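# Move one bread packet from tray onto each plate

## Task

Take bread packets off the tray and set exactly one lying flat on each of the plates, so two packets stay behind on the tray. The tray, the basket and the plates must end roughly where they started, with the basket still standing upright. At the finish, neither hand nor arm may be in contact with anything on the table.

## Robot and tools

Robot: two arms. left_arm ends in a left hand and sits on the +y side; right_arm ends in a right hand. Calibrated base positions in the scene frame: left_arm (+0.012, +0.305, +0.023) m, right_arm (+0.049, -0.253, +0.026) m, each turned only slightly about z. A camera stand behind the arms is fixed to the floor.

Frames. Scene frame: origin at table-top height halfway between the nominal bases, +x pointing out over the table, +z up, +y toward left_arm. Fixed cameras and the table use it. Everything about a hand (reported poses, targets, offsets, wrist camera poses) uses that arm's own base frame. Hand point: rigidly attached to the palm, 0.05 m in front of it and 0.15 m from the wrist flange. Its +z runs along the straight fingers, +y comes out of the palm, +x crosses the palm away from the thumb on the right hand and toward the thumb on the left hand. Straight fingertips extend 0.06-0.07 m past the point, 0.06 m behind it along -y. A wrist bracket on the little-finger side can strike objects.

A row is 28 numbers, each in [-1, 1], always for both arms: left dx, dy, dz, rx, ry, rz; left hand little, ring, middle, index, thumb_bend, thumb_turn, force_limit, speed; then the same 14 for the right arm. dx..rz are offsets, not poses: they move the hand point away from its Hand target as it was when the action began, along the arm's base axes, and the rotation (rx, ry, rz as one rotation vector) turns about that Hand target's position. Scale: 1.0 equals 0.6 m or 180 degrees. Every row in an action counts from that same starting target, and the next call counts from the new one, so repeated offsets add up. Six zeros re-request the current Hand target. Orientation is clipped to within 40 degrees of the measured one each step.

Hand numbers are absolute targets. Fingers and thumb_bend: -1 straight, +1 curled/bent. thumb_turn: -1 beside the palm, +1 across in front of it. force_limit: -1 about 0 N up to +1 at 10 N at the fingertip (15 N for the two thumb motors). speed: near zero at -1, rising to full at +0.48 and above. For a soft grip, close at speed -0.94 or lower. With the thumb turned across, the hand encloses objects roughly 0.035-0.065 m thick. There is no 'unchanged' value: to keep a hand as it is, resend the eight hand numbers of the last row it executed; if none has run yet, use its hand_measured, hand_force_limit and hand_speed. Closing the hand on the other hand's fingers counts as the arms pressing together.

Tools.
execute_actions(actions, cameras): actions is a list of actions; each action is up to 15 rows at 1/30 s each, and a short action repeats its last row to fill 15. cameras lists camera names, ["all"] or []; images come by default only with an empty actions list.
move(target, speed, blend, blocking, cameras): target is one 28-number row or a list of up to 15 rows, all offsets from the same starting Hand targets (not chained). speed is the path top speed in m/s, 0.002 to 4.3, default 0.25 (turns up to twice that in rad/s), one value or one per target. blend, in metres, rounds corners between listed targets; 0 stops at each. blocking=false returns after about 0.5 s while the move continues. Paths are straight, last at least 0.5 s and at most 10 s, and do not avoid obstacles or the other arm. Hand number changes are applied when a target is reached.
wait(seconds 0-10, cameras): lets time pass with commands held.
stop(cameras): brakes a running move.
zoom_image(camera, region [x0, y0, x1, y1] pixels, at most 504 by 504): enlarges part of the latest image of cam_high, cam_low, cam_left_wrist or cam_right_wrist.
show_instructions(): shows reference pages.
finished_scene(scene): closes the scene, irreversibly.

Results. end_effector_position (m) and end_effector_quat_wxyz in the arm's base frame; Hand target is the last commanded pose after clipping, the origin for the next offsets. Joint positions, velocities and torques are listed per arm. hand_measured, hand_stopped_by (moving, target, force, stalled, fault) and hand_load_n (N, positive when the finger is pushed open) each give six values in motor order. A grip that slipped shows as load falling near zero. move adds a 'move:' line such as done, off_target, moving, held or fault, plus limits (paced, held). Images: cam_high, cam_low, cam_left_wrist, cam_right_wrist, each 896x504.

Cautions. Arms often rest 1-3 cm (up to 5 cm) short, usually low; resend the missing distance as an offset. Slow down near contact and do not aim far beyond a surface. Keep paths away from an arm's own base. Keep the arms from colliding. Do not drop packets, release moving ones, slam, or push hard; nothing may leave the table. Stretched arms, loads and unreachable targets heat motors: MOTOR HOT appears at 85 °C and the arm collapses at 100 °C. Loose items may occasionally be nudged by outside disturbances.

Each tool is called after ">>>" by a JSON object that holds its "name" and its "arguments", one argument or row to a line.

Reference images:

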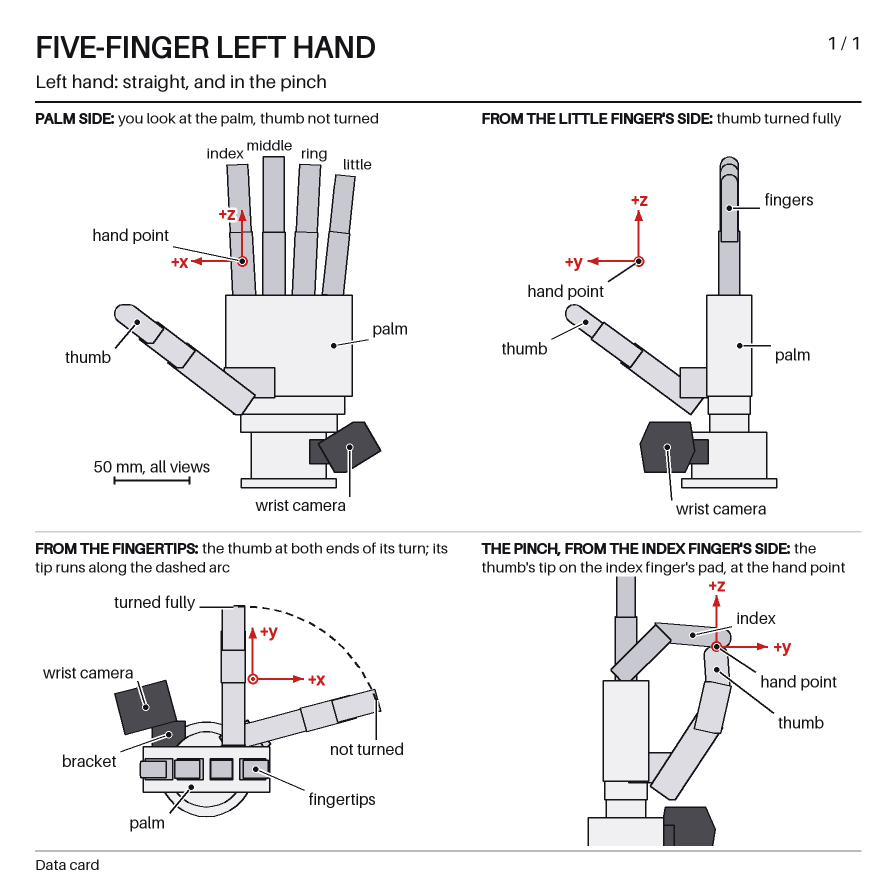

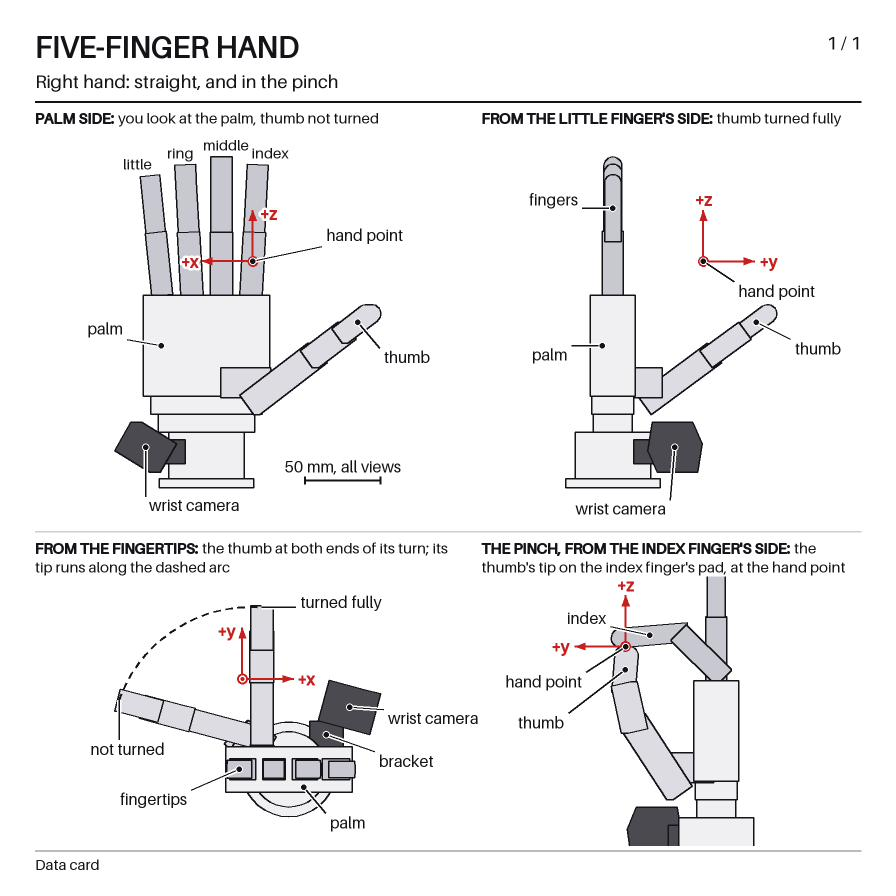

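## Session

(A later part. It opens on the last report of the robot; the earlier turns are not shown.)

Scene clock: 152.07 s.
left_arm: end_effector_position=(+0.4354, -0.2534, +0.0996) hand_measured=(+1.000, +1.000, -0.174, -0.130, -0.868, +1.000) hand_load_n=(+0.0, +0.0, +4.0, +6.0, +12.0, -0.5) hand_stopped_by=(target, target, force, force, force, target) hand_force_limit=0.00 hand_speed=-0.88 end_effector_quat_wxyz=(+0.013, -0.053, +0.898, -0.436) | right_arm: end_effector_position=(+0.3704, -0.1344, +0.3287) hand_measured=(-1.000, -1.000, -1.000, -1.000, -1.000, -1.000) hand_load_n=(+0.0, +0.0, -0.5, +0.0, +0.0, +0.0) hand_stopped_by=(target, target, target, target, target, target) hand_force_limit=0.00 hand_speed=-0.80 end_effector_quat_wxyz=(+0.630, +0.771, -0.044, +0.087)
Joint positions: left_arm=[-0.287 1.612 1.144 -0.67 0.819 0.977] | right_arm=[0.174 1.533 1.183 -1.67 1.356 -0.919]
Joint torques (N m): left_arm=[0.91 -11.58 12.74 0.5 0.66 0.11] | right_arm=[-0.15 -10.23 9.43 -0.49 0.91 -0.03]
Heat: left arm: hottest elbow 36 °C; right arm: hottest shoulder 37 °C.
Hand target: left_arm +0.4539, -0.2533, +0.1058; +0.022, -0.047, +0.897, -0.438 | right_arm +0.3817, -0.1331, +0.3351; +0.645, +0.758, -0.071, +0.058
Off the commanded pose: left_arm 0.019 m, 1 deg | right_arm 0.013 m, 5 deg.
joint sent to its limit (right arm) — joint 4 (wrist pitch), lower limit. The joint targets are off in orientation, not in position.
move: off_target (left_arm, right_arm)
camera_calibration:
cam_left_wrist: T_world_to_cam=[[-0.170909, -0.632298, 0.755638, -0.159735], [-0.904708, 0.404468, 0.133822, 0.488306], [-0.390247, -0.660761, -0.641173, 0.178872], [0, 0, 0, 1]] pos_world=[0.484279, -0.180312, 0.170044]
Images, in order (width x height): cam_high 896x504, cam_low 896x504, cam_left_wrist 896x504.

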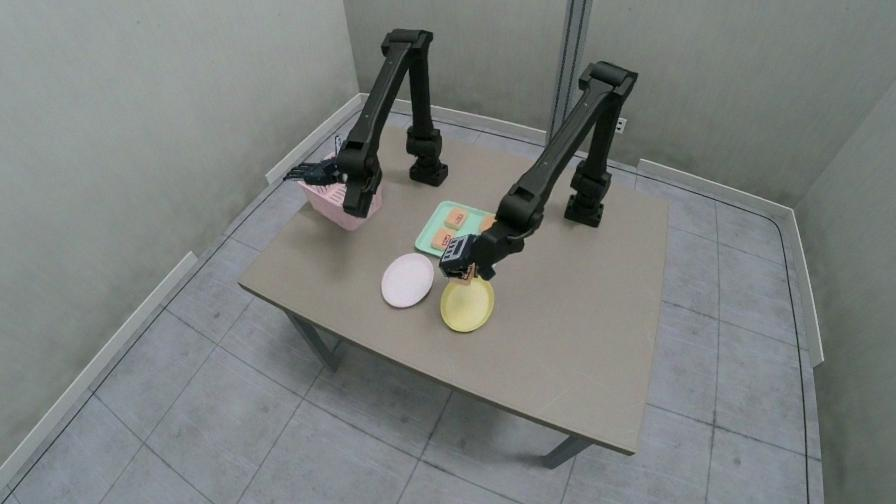

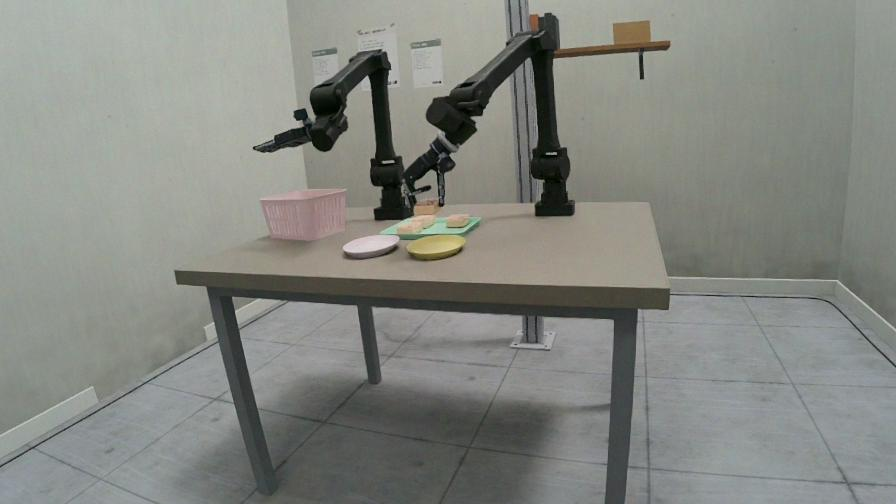

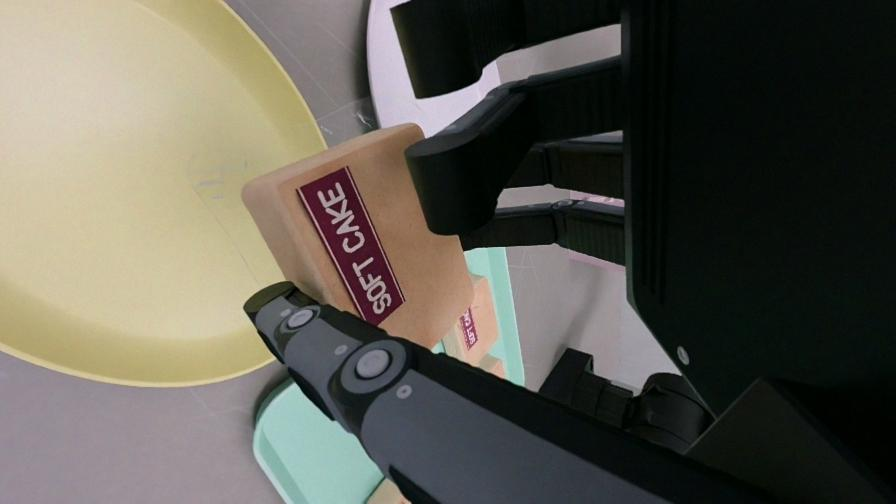

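>>> {"name": "move", "arguments": {
  "target": [
    [0.02,0.034,-0.03,0,0,0,1,1,0.3,0.3,-0.3,1,0,-0.88, 0,0,0,0,0,0,-1,-1,-1,-1,-1,-1,0,-0.8],
    [-0.004,0.034,-0.125,0,0,0,1,1,0.3,0.3,-0.3,1,0,-0.88, 0,0,0,0,0,0,-1,-1,-1,-1,-1,-1,0,-0.8]
  ],
  "speed": 0.1,
  "blend": [0.02, 0],
  "cameras": ["cam_low","cam_left_wrist","cam_high"]
}}

>>> {"name": "zoom_image", "arguments": {
  "camera": "cam_low",
  "region": [340, 130, 500, 270]
}}

>>> {"name": "zoom_image", "arguments": {
  "camera": "cam_high",
  "region": [400, 200, 560, 340]
}}

Scene clock: 163.63 s.
left_arm: end_effector_position=(+0.4505, -0.2355, +0.0417) hand_measured=(+1.000, +1.000, -0.174, -0.130, -0.868, +1.000) hand_load_n=(+0.0, +0.0, +3.5, +5.5, +12.5, -0.5) hand_stopped_by=(target, target, force, force, force, target) hand_force_limit=0.00 hand_speed=-0.88 end_effector_quat_wxyz=(+0.023, -0.048, +0.897, -0.439) | right_arm: end_effector_position=(+0.3704, -0.1344, +0.3287) hand_measured=(-1.000, -1.000, -1.000, -1.000, -1.000, -1.000) hand_load_n=(+0.0, +0.0, +0.0, +0.0, +0.0, +0.0) hand_stopped_by=(target, target, target, target, target, target) hand_force_limit=0.00 hand_speed=-0.80 end_effector_quat_wxyz=(+0.630, +0.771, -0.044, +0.087)
Joint positions: left_arm=[-0.243 1.709 1.095 -0.543 0.836 1.035] | right_arm=[0.174 1.533 1.183 -1.67 1.356 -0.919]
Joint torques (N m): left_arm=[0.5 -12.57 7.58 1.74 0.68 0.1] | right_arm=[-0.03 -10.23 9.43 -0.47 0.92 -0.03]
Heat: left arm: hottest elbow 38 °C; right arm: hottest shoulder 37 °C.
Hand target: left_arm +0.4515, -0.2329, +0.0309; +0.022, -0.047, +0.897, -0.438 | right_arm +0.3817, -0.1331, +0.3351; +0.645, +0.758, -0.071, +0.058
Off the commanded pose: left_arm 0.011 m, 0 deg | right_arm 0.013 m, 5 deg.
joint sent to its limit (right arm) — joint 4 (wrist pitch), lower limit. The joint targets are off in orientation, not in position.
move: off_target (left_arm, right_arm); blend cut to 0.0149 m at target 1
camera_calibration:
cam_left_wrist: T_world_to_cam=[[-0.187589, -0.628382, 0.754948, -0.0936501], [-0.907955, 0.404157, 0.110793, 0.504706], [-0.374737, -0.664676, -0.646357, 0.151826], [0, 0, 0, 1]] pos_world=[0.497577, -0.161913, 0.112917]
Images, in order (width x height): cam_high 896x504, cam_low 896x504, cam_left_wrist 896x504.

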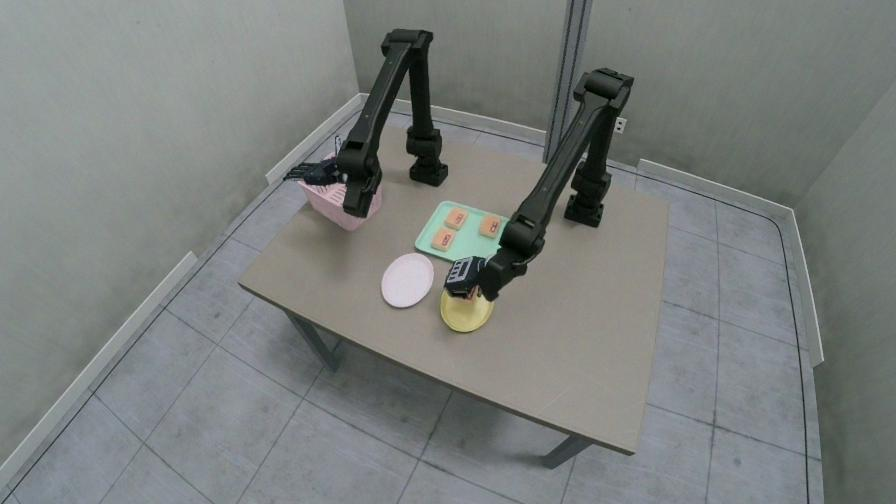

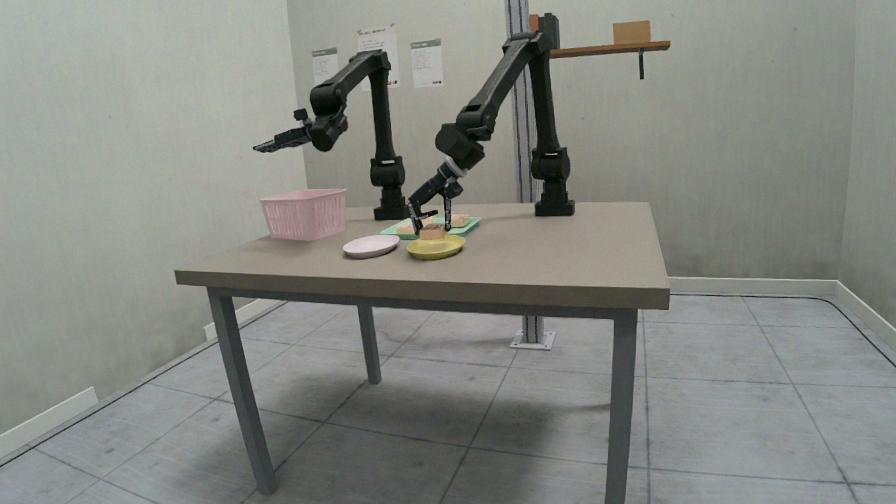

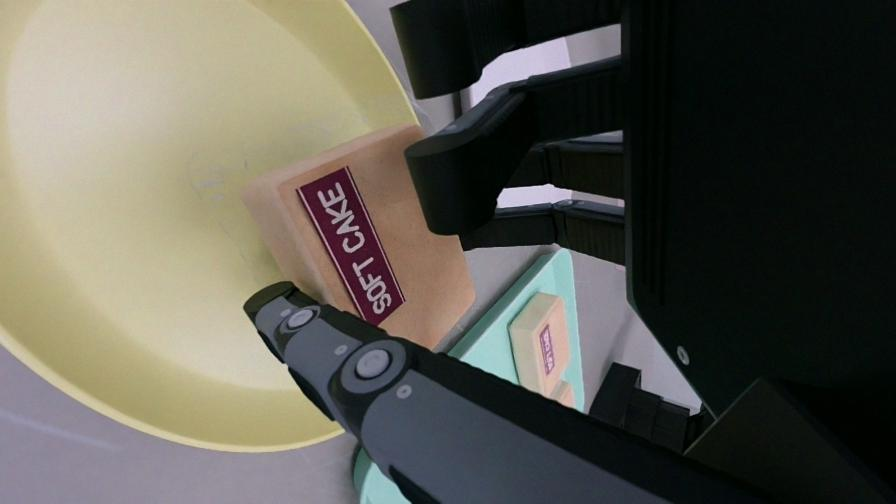

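Scaled by 3.150.

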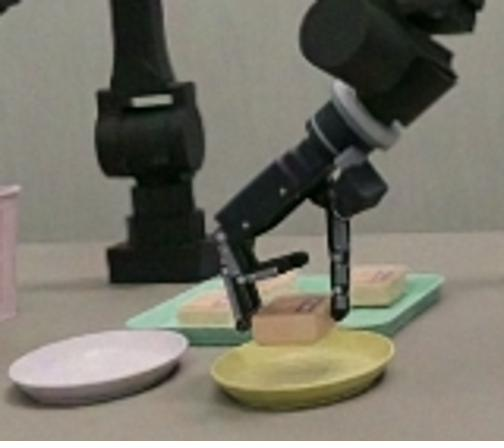

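Scaled by 3.150.

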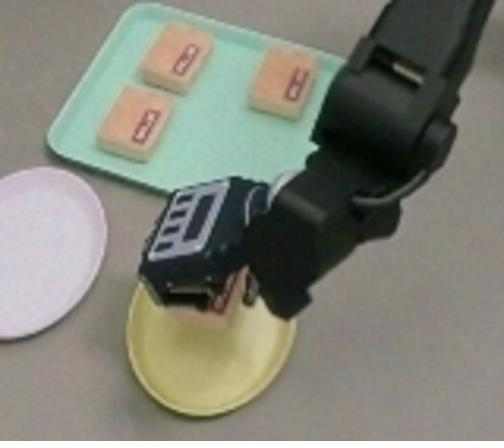

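>>> {"name": "move", "arguments": {
  "target": [0.018,0.002,-0.037,0,0,0,1,1,0.3,0.3,-0.3,1,0,-0.88, 0,0,0,0,0,0,-1,-1,-1,-1,-1,-1,0,-0.8],
  "speed": 0.05,
  "cameras": ["cam_low","cam_left_wrist","cam_high"]
}}

>>> {"name": "zoom_image", "arguments": {
  "camera": "cam_low",
  "region": [380, 190, 480, 270]
}}

Scene clock: 171.10 s.
left_arm: end_effector_position=(+0.4539, -0.2363, +0.0161) hand_measured=(+1.000, +1.000, -0.174, -0.130, -0.868, +1.000) hand_load_n=(+0.0, +0.5, +4.0, +6.0, +12.5, -0.5) hand_stopped_by=(target, target, force, force, force, target) hand_force_limit=0.00 hand_speed=-0.88 end_effector_quat_wxyz=(+0.016, -0.049, +0.898, -0.437) | right_arm: end_effector_position=(+0.3704, -0.1344, +0.3287) hand_measured=(-1.000, -1.000, -1.000, -1.000, -1.000, -1.000) hand_load_n=(+0.0, +0.0, +0.0, +0.0, +0.0, +0.0) hand_stopped_by=(target, target, target, target, target, target) hand_force_limit=0.00 hand_speed=-0.80 end_effector_quat_wxyz=(+0.630, +0.771, -0.044, +0.087)
Joint positions: left_arm=[-0.243 1.766 1.095 -0.505 0.837 1.042] | right_arm=[0.174 1.533 1.183 -1.67 1.356 -0.919]
Joint torques (N m): left_arm=[1.32 -12.92 8.5 1.68 0.73 0.13] | right_arm=[-0.09 -10.23 9.44 -0.46 0.91 -0.02]
Heat: left arm: hottest elbow 38 °C; right arm: hottest shoulder 36 °C.
Hand target: left_arm +0.4623, -0.2317, +0.0087; +0.022, -0.047, +0.897, -0.438 | right_arm +0.3817, -0.1331, +0.3351; +0.645, +0.758, -0.071, +0.058
Off the commanded pose: left_arm 0.012 m, 1 deg | right_arm 0.013 m, 5 deg.
joint sent to its limit (right arm) — joint 4 (wrist pitch), lower limit. The joint targets are off in orientation, not in position.
move: off_target (left_arm, right_arm)
camera_calibration:
cam_left_wrist: T_world_to_cam=[[-0.18032, -0.630333, 0.755093, -0.0780104], [-0.904539, 0.407829, 0.124438, 0.510116], [-0.386386, -0.660572, -0.6437, 0.142156], [0, 0, 0, 1]] pos_world=[0.50228, -0.163309, 0.0869329]
Images, in order (width x height): cam_high 896x504, cam_low 896x504, cam_left_wrist 896x504.

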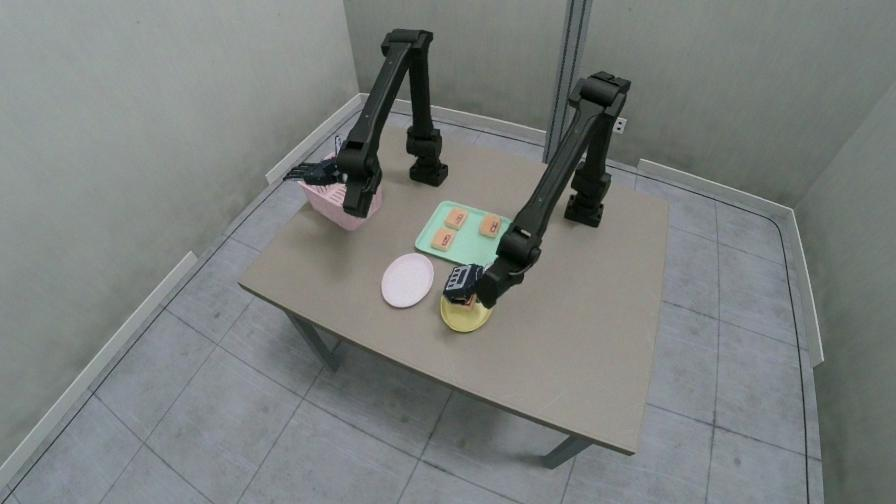

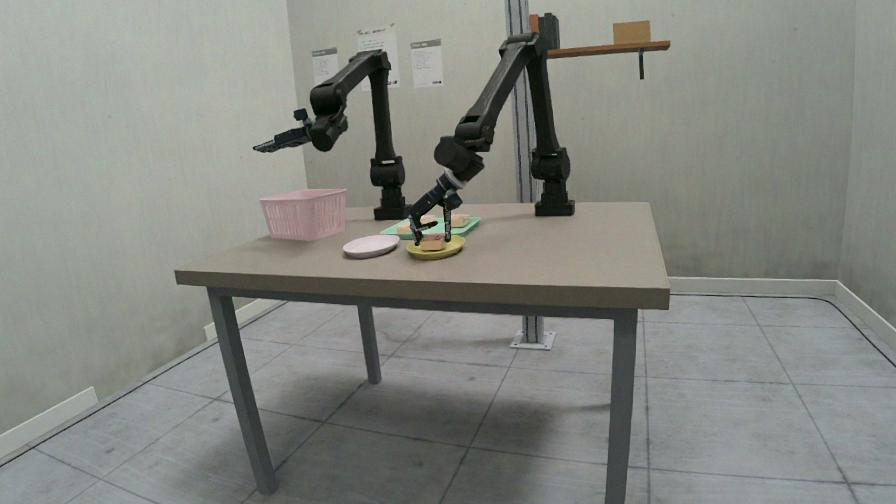

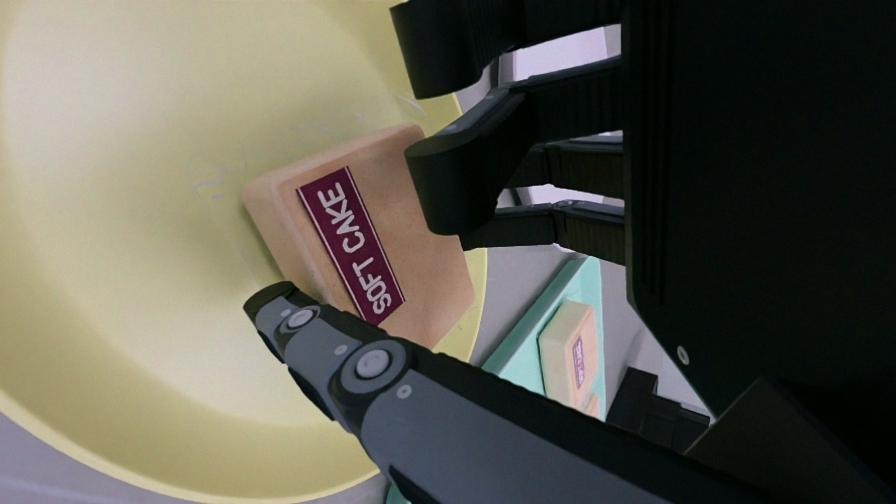

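Scaled by 5.040.

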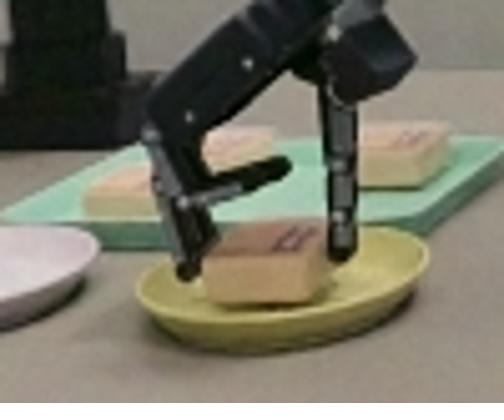

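>>> {"name": "move", "arguments": {
  "target": [0.010,0.002,-0.010,0,0,0,1,1,0.3,0.3,-0.3,1,0,-0.88, 0,0,0,0,0,0,-1,-1,-1,-1,-1,-1,0,-0.8],
  "speed": 0.05,
  "cameras": ["cam_low","cam_left_wrist"]
}}

>>> {"name": "zoom_image", "arguments": {
  "camera": "cam_low",
  "region": [380, 190, 480, 270]
}}

Scene clock: 173.87 s.
left_arm: end_effector_position=(+0.4539, -0.2360, +0.0123) hand_measured=(+1.000, +1.000, -0.174, -0.130, -0.868, +1.000) hand_load_n=(+0.0, +0.0, +4.0, +5.0, +12.0, +0.0) hand_stopped_by=(target, target, force, force, force, target) hand_force_limit=0.00 hand_speed=-0.88 end_effector_quat_wxyz=(+0.014, -0.048, +0.897, -0.439) | right_arm: end_effector_position=(+0.3704, -0.1344, +0.3287) hand_measured=(-1.000, -1.000, -1.000, -1.000, -1.000, -1.000) hand_load_n=(+0.0, +0.0, +0.0, +0.0, +0.0, +0.0) hand_stopped_by=(target, target, target, target, target, target) hand_force_limit=0.00 hand_speed=-0.80 end_effector_quat_wxyz=(+0.630, +0.771, -0.044, +0.087)
Joint positions: left_arm=[-0.24 1.775 1.095 -0.501 0.844 1.046] | right_arm=[0.174 1.533 1.183 -1.67 1.356 -0.919]
Joint torques (N m): left_arm=[1.38 -12.04 9.48 1.62 0.57 0.17] | right_arm=[-0.09 -10.23 9.43 -0.47 0.92 -0.03]
Heat: left arm: hottest elbow 38 °C; right arm: hottest shoulder 36 °C.
Hand target: left_arm +0.4684, -0.2304, +0.0027; +0.022, -0.047, +0.897, -0.438 | right_arm +0.3817, -0.1331, +0.3351; +0.645, +0.758, -0.071, +0.058
Off the commanded pose: left_arm 0.018 m, 1 deg | right_arm 0.013 m, 5 deg.
joint sent to its limit (right arm) — joint 4 (wrist pitch), lower limit. The joint targets are off in orientation, not in position.
move: off_target (left_arm, right_arm)
camera_calibration:
cam_left_wrist: T_world_to_cam=[[-0.179614, -0.626686, 0.75829, -0.0743819], [-0.902898, 0.411026, 0.125825, 0.510481], [-0.39053, -0.662059, -0.63966, 0.141422], [0, 0, 0, 1]] pos_world=[0.502782, -0.162806, 0.082634]
Images, in order (width x height): cam_low 896x504, cam_left_wrist 896x504.

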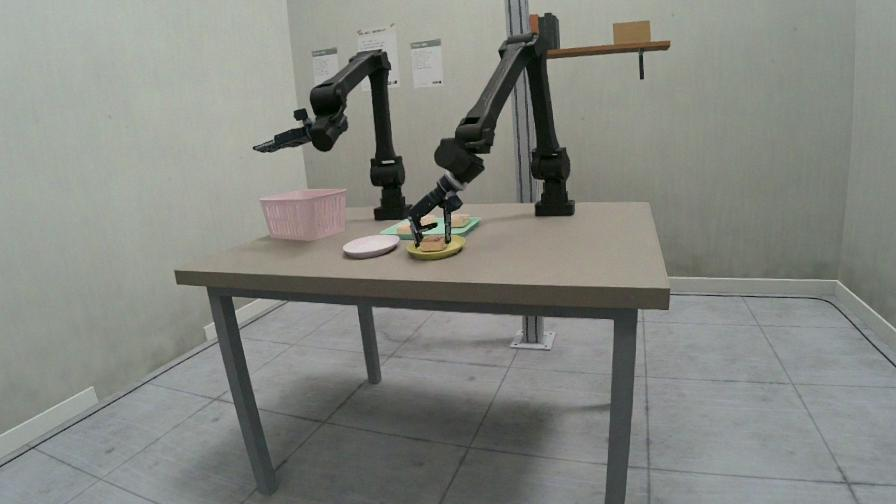

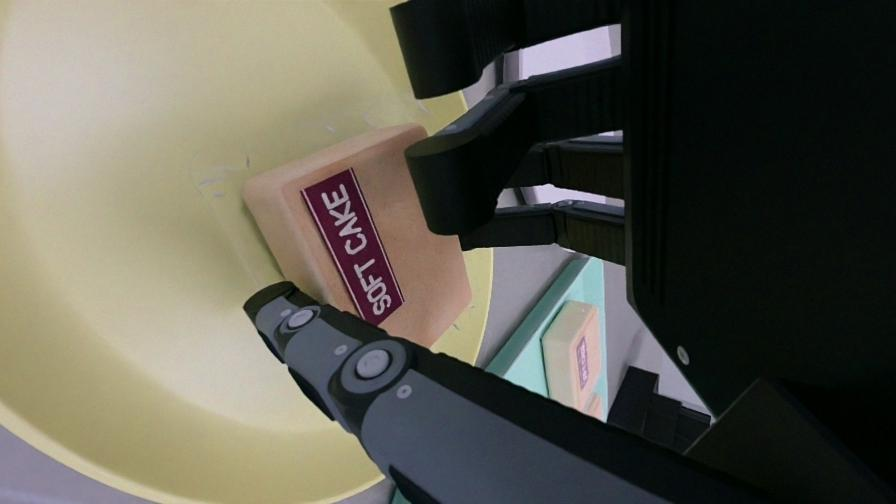

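Scaled by 5.040.

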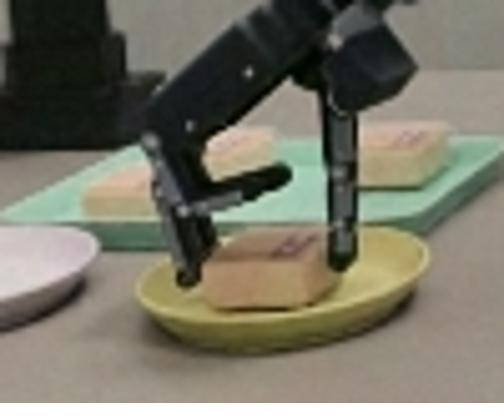

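>>> {"name": "move", "arguments": {
  "target": [0,0,0,0,0,0,1,1,-0.5,-0.5,-1,1,0,-0.85, 0,0,0,0,0,0,-1,-1,-1,-1,-1,-1,0,-0.8],
  "speed": 0.05,
  "cameras": ["cam_low","cam_left_wrist"]
}}

>>> {"name": "zoom_image", "arguments": {
  "camera": "cam_low",
  "region": [380, 190, 480, 270]
}}

Scene clock: 181.87 s.
left_arm: end_effector_position=(+0.4538, -0.2350, +0.0094) hand_measured=(+1.000, +1.000, -0.500, -0.500, -1.000, +1.000) hand_load_n=(+0.0, +0.0, -0.5, +0.0, +0.0, +0.5) hand_stopped_by=(target, target, target, target, target, target) hand_force_limit=0.00 hand_speed=-0.85 end_effector_quat_wxyz=(+0.012, -0.049, +0.898, -0.438) | right_arm: end_effector_position=(+0.3704, -0.1344, +0.3287) hand_measured=(-1.000, -1.000, -1.000, -1.000, -1.000, -1.000) hand_load_n=(+0.0, +0.0, +0.0, +0.0, +0.0, +0.0) hand_stopped_by=(target, target, target, target, target, target) hand_force_limit=0.00 hand_speed=-0.80 end_effector_quat_wxyz=(+0.630, +0.771, -0.044, +0.087)
Joint positions: left_arm=[-0.238 1.781 1.095 -0.501 0.844 1.049] | right_arm=[0.174 1.533 1.183 -1.67 1.356 -0.919]
Joint torques (N m): left_arm=[1.26 -12.45 9.55 1.61 0.56 0.13] | right_arm=[-0.09 -10.17 9.43 -0.46 0.91 -0.03]
Heat: left arm: hottest elbow 38 °C; right arm: hottest shoulder 36 °C.
Hand target: left_arm +0.4684, -0.2304, +0.0027; +0.022, -0.048, +0.897, -0.438 | right_arm +0.3817, -0.1331, +0.3351; +0.645, +0.758, -0.071, +0.058
Off the commanded pose: left_arm 0.017 m, 1 deg | right_arm 0.013 m, 5 deg.
joint sent to its limit (right arm) — joint 4 (wrist pitch), lower limit. The joint targets are off in orientation, not in position.
move: off_target (left_arm, right_arm)
camera_calibration:
cam_left_wrist: T_world_to_cam=[[-0.176167, -0.627664, 0.758289, -0.0734206], [-0.902492, 0.410564, 0.130171, 0.509953], [-0.39303, -0.661419, -0.63879, 0.141433], [0, 0, 0, 1]] pos_world=[0.502882, -0.161906, 0.079639]
Images, in order (width x height): cam_low 896x504, cam_left_wrist 896x504.

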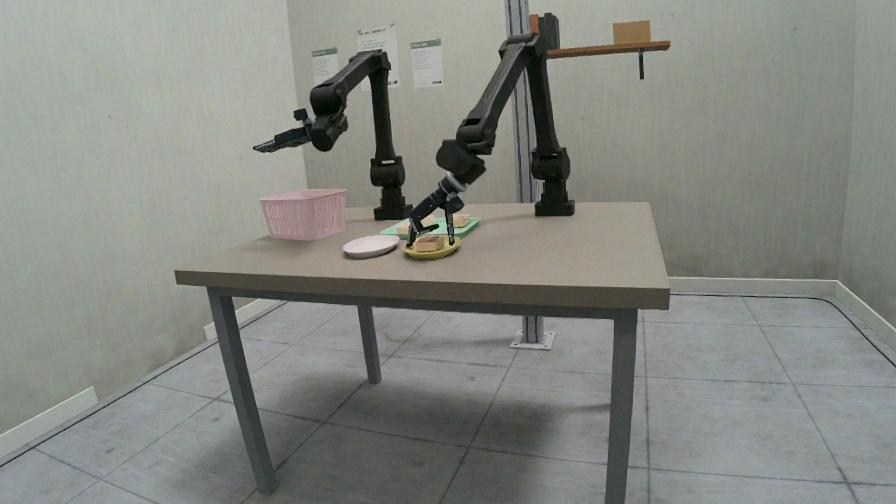

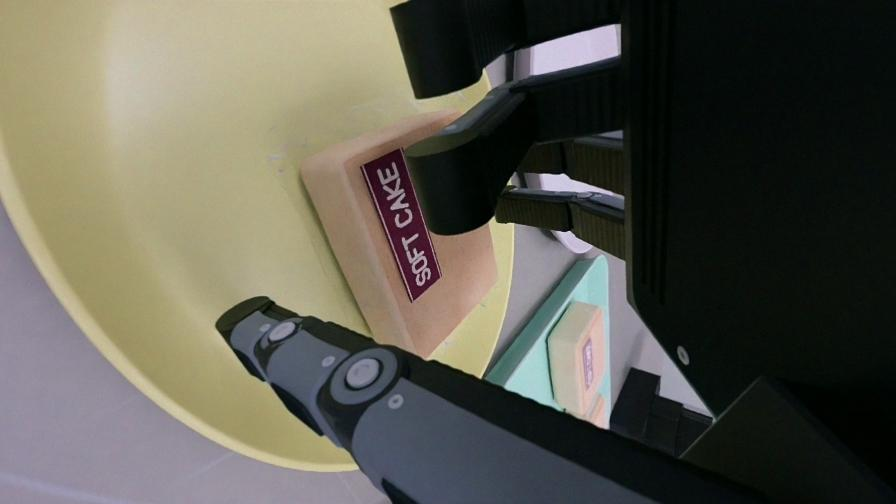

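Scaled by 5.040.

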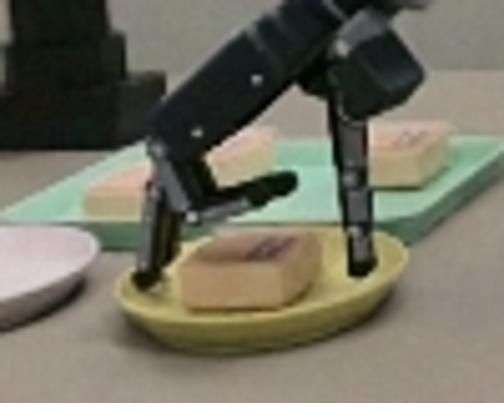

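>>> {"name": "move", "arguments": {
  "target": [
    [0.017,-0.011,0.162,0,0,0,1,1,-0.5,-0.5,-1,1,0,-0.85, 0,0,0,0,0,0,-1,-1,-1,-1,-1,-1,0,-0.8],
    [-0.29,-0.241,0.129,0,0,0,1,1,-0.5,-0.5,-1,1,0,-0.85, 0,0,0,0,0,0,-1,-1,-1,-1,-1,-1,0,-0.8]
  ],
  "speed": 0.15,
  "blend": [0.02, 0],
  "cameras": ["cam_low","cam_left_wrist","cam_high"]
}}

>>> {"name": "zoom_image", "arguments": {
  "camera": "cam_low",
  "region": [340, 190, 500, 270]
}}

>>> {"name": "zoom_image", "arguments": {
  "camera": "cam_high",
  "region": [380, 180, 540, 340]
}}

Scene clock: 190.17 s.
left_arm: end_effector_position=(+0.2994, -0.3716, +0.0787) hand_measured=(+1.000, +1.000, -0.500, -0.500, -1.000, +1.000) hand_load_n=(+0.0, -0.5, +0.0, +0.0, +0.0, +0.0) hand_stopped_by=(target, target, target, target, target, target) hand_force_limit=0.00 hand_speed=-0.85 end_effector_quat_wxyz=(+0.021, -0.047, +0.899, -0.434) | right_arm: end_effector_position=(+0.3704, -0.1344, +0.3287) hand_measured=(-1.000, -1.000, -1.000, -1.000, -1.000, -1.000) hand_load_n=(+0.0, +0.0, +0.0, +0.0, +0.0, +0.0) hand_stopped_by=(target, target, target, target, target, target) hand_force_limit=0.00 hand_speed=-0.80 end_effector_quat_wxyz=(+0.630, +0.771, -0.044, +0.087)
Joint positions: left_arm=[-0.673 1.444 0.854 -0.259 0.594 0.563] | right_arm=[0.174 1.533 1.183 -1.67 1.356 -0.919]
Joint torques (N m): left_arm=[-1.14 -11.16 7.73 2.36 0.26 -0.19] | right_arm=[-0.15 -10.23 9.42 -0.46 0.91 -0.03]
Heat: left arm: hottest elbow 38 °C; right arm: hottest elbow 37 °C.
Hand target: left_arm +0.2942, -0.3751, +0.0800; +0.022, -0.047, +0.897, -0.438 | right_arm +0.3817, -0.1331, +0.3351; +0.645, +0.758, -0.071, +0.058
Off the commanded pose: left_arm 0.006 m, 1 deg | right_arm 0.013 m, 5 deg.
joint sent to its limit (right arm) — joint 4 (wrist pitch), lower limit. The joint targets are off in orientation, not in position.
move: off_target (right_arm)
camera_calibration:
cam_left_wrist: T_world_to_cam=[[-0.187383, -0.63522, 0.749255, -0.237638], [-0.906415, 0.405767, 0.117323, 0.418135], [-0.378549, -0.657152, -0.651807, 0.0330328], [0, 0, 0, 1]] pos_world=[0.346979, -0.29891, 0.150526]
Images, in order (width x height): cam_high 896x504, cam_low 896x504, cam_left_wrist 896x504.

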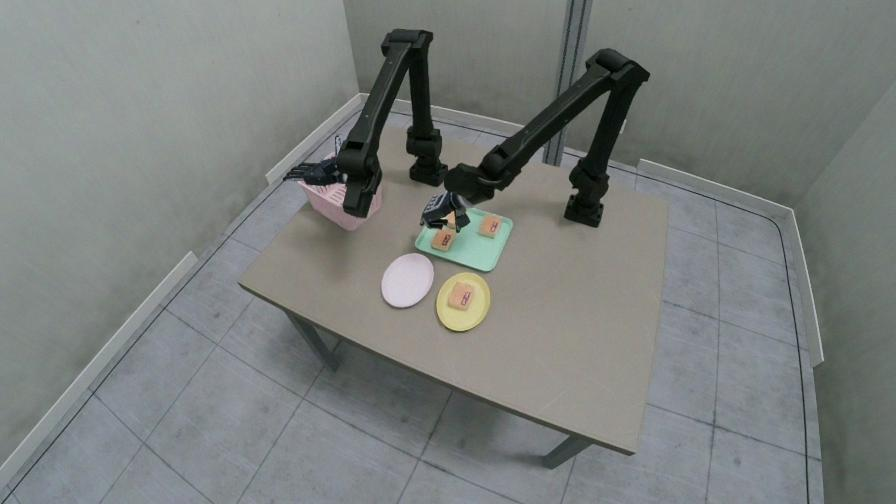

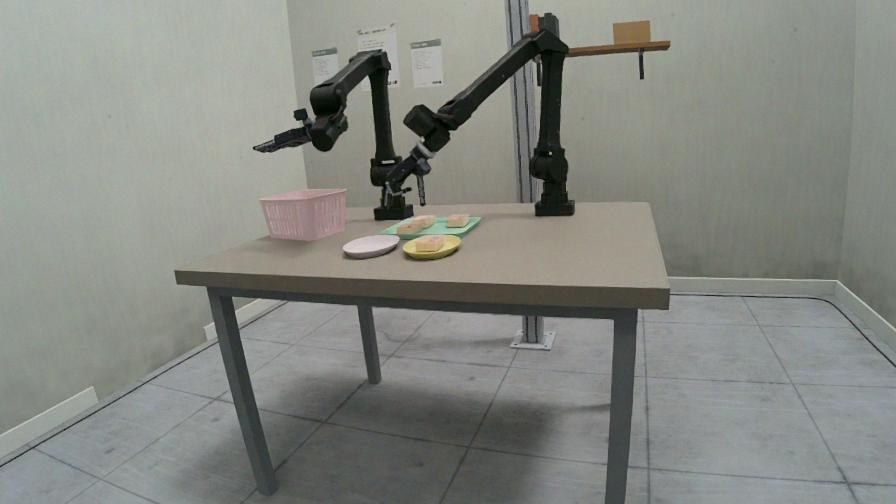

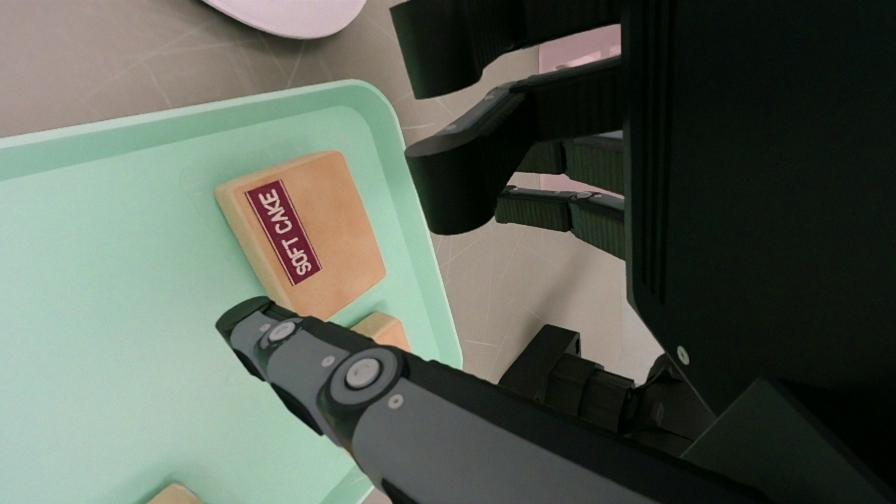

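Scaled by 3.150.

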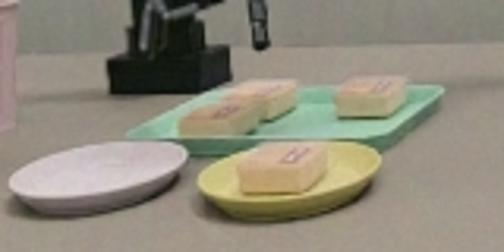

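Scaled by 3.150.

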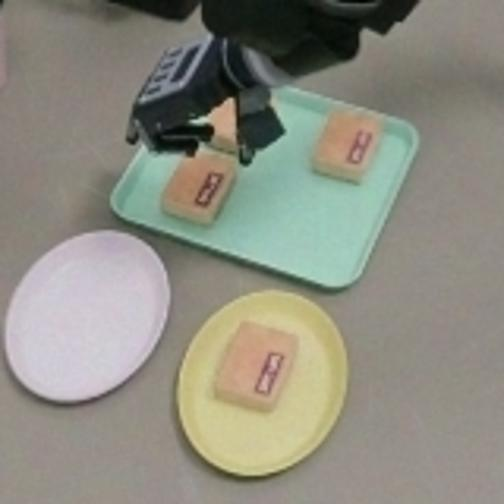

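>>> {"name": "move", "arguments": {
  "target": [-0.0145,-0.0215,-0.09,0,0,-0.014,1,1,-0.32,-0.32,-1,1,0,0, 0,0,0,0,0,0,-1,-1,-1,-1,-1,-1,0,-0.8],
  "speed": 0.15,
  "cameras": ["cam_low","cam_left_wrist","cam_high"]
}}

>>> {"name": "zoom_image", "arguments": {
  "camera": "cam_low",
  "region": [340, 190, 500, 270]
}}

>>> {"name": "zoom_image", "arguments": {
  "camera": "cam_high",
  "region": [380, 180, 540, 340]
}}

Scene clock: 198.87 s.
left_arm: end_effector_position=(+0.2914, -0.3833, +0.0333) hand_measured=(+1.000, +1.000, -0.320, -0.320, -1.000, +1.000) hand_load_n=(+0.0, +0.0, +0.0, +0.0, +0.0, +0.0) hand_stopped_by=(target, target, target, target, target, target) hand_force_limit=0.00 hand_speed=0.00 end_effector_quat_wxyz=(+0.018, -0.032, +0.898, -0.439) | right_arm: end_effector_position=(+0.3704, -0.1344, +0.3287) hand_measured=(-1.000, -1.000, -1.000, -1.000, -1.000, -1.000) hand_load_n=(+0.0, +0.0, +0.0, +0.0, +0.0, +0.5) hand_stopped_by=(target, target, target, target, target, target) hand_force_limit=0.00 hand_speed=-0.80 end_effector_quat_wxyz=(+0.630, +0.771, -0.044, +0.087)
Joint positions: left_arm=[-0.702 1.537 0.802 -0.101 0.596 0.563] | right_arm=[0.174 1.533 1.183 -1.67 1.356 -0.919]
Joint torques (N m): left_arm=[-1.2 -9.58 7.53 2.25 0.46 -0.05] | right_arm=[-0.15 -10.23 9.44 -0.46 0.91 -0.03]
Heat: left arm: hottest elbow 37 °C; right arm: hottest elbow 37 °C.
Hand target: left_arm +0.2855, -0.3879, +0.0260; +0.012, -0.028, +0.898, -0.438 | right_arm +0.3817, -0.1331, +0.3351; +0.645, +0.758, -0.071, +0.058
Off the commanded pose: left_arm 0.010 m, 1 deg | right_arm 0.013 m, 5 deg.
joint sent to its limit (right arm) — joint 4 (wrist pitch), lower limit. The joint targets are off in orientation, not in position.
move: off_target (right_arm)
camera_calibration:
cam_left_wrist: T_world_to_cam=[[-0.212976, -0.621801, 0.753661, -0.20009], [-0.89462, 0.434211, 0.105433, 0.42877], [-0.392806, -0.651785, -0.648752, -0.00120671], [0, 0, 0, 1]] pos_world=[0.340497, -0.311379, 0.104811]
Images, in order (width x height): cam_high 896x504, cam_low 896x504, cam_left_wrist 896x504.

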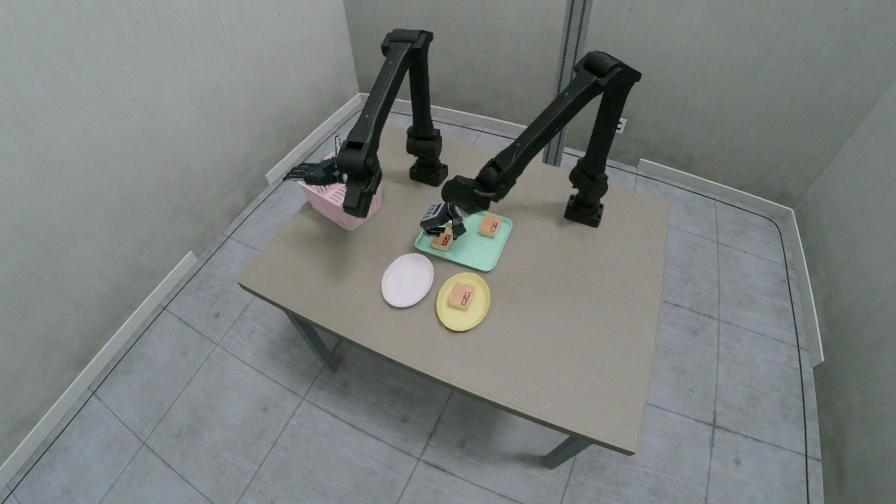

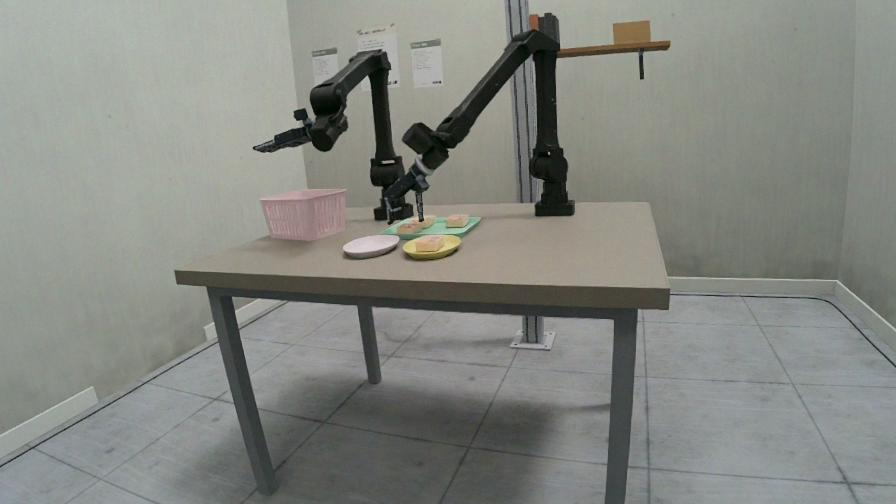

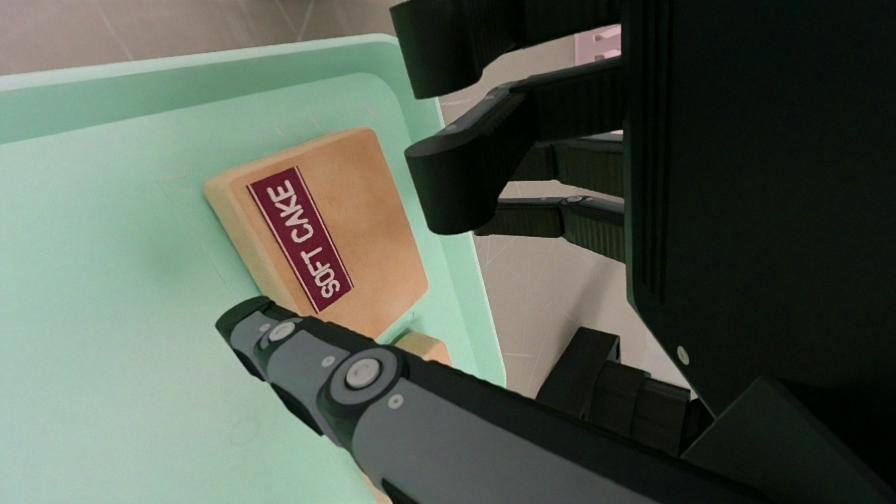

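Scaled by 3.150.

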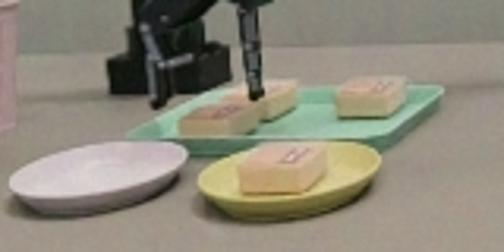

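Scaled by 3.150.

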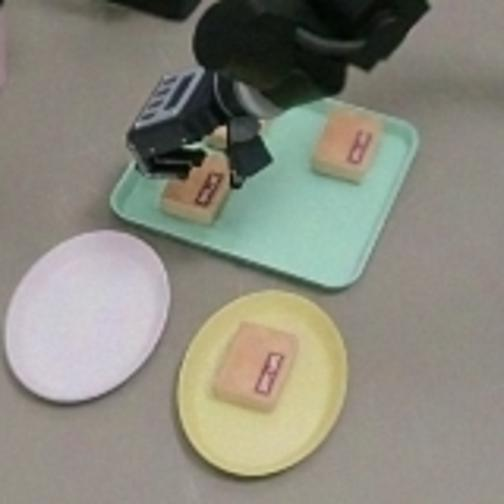

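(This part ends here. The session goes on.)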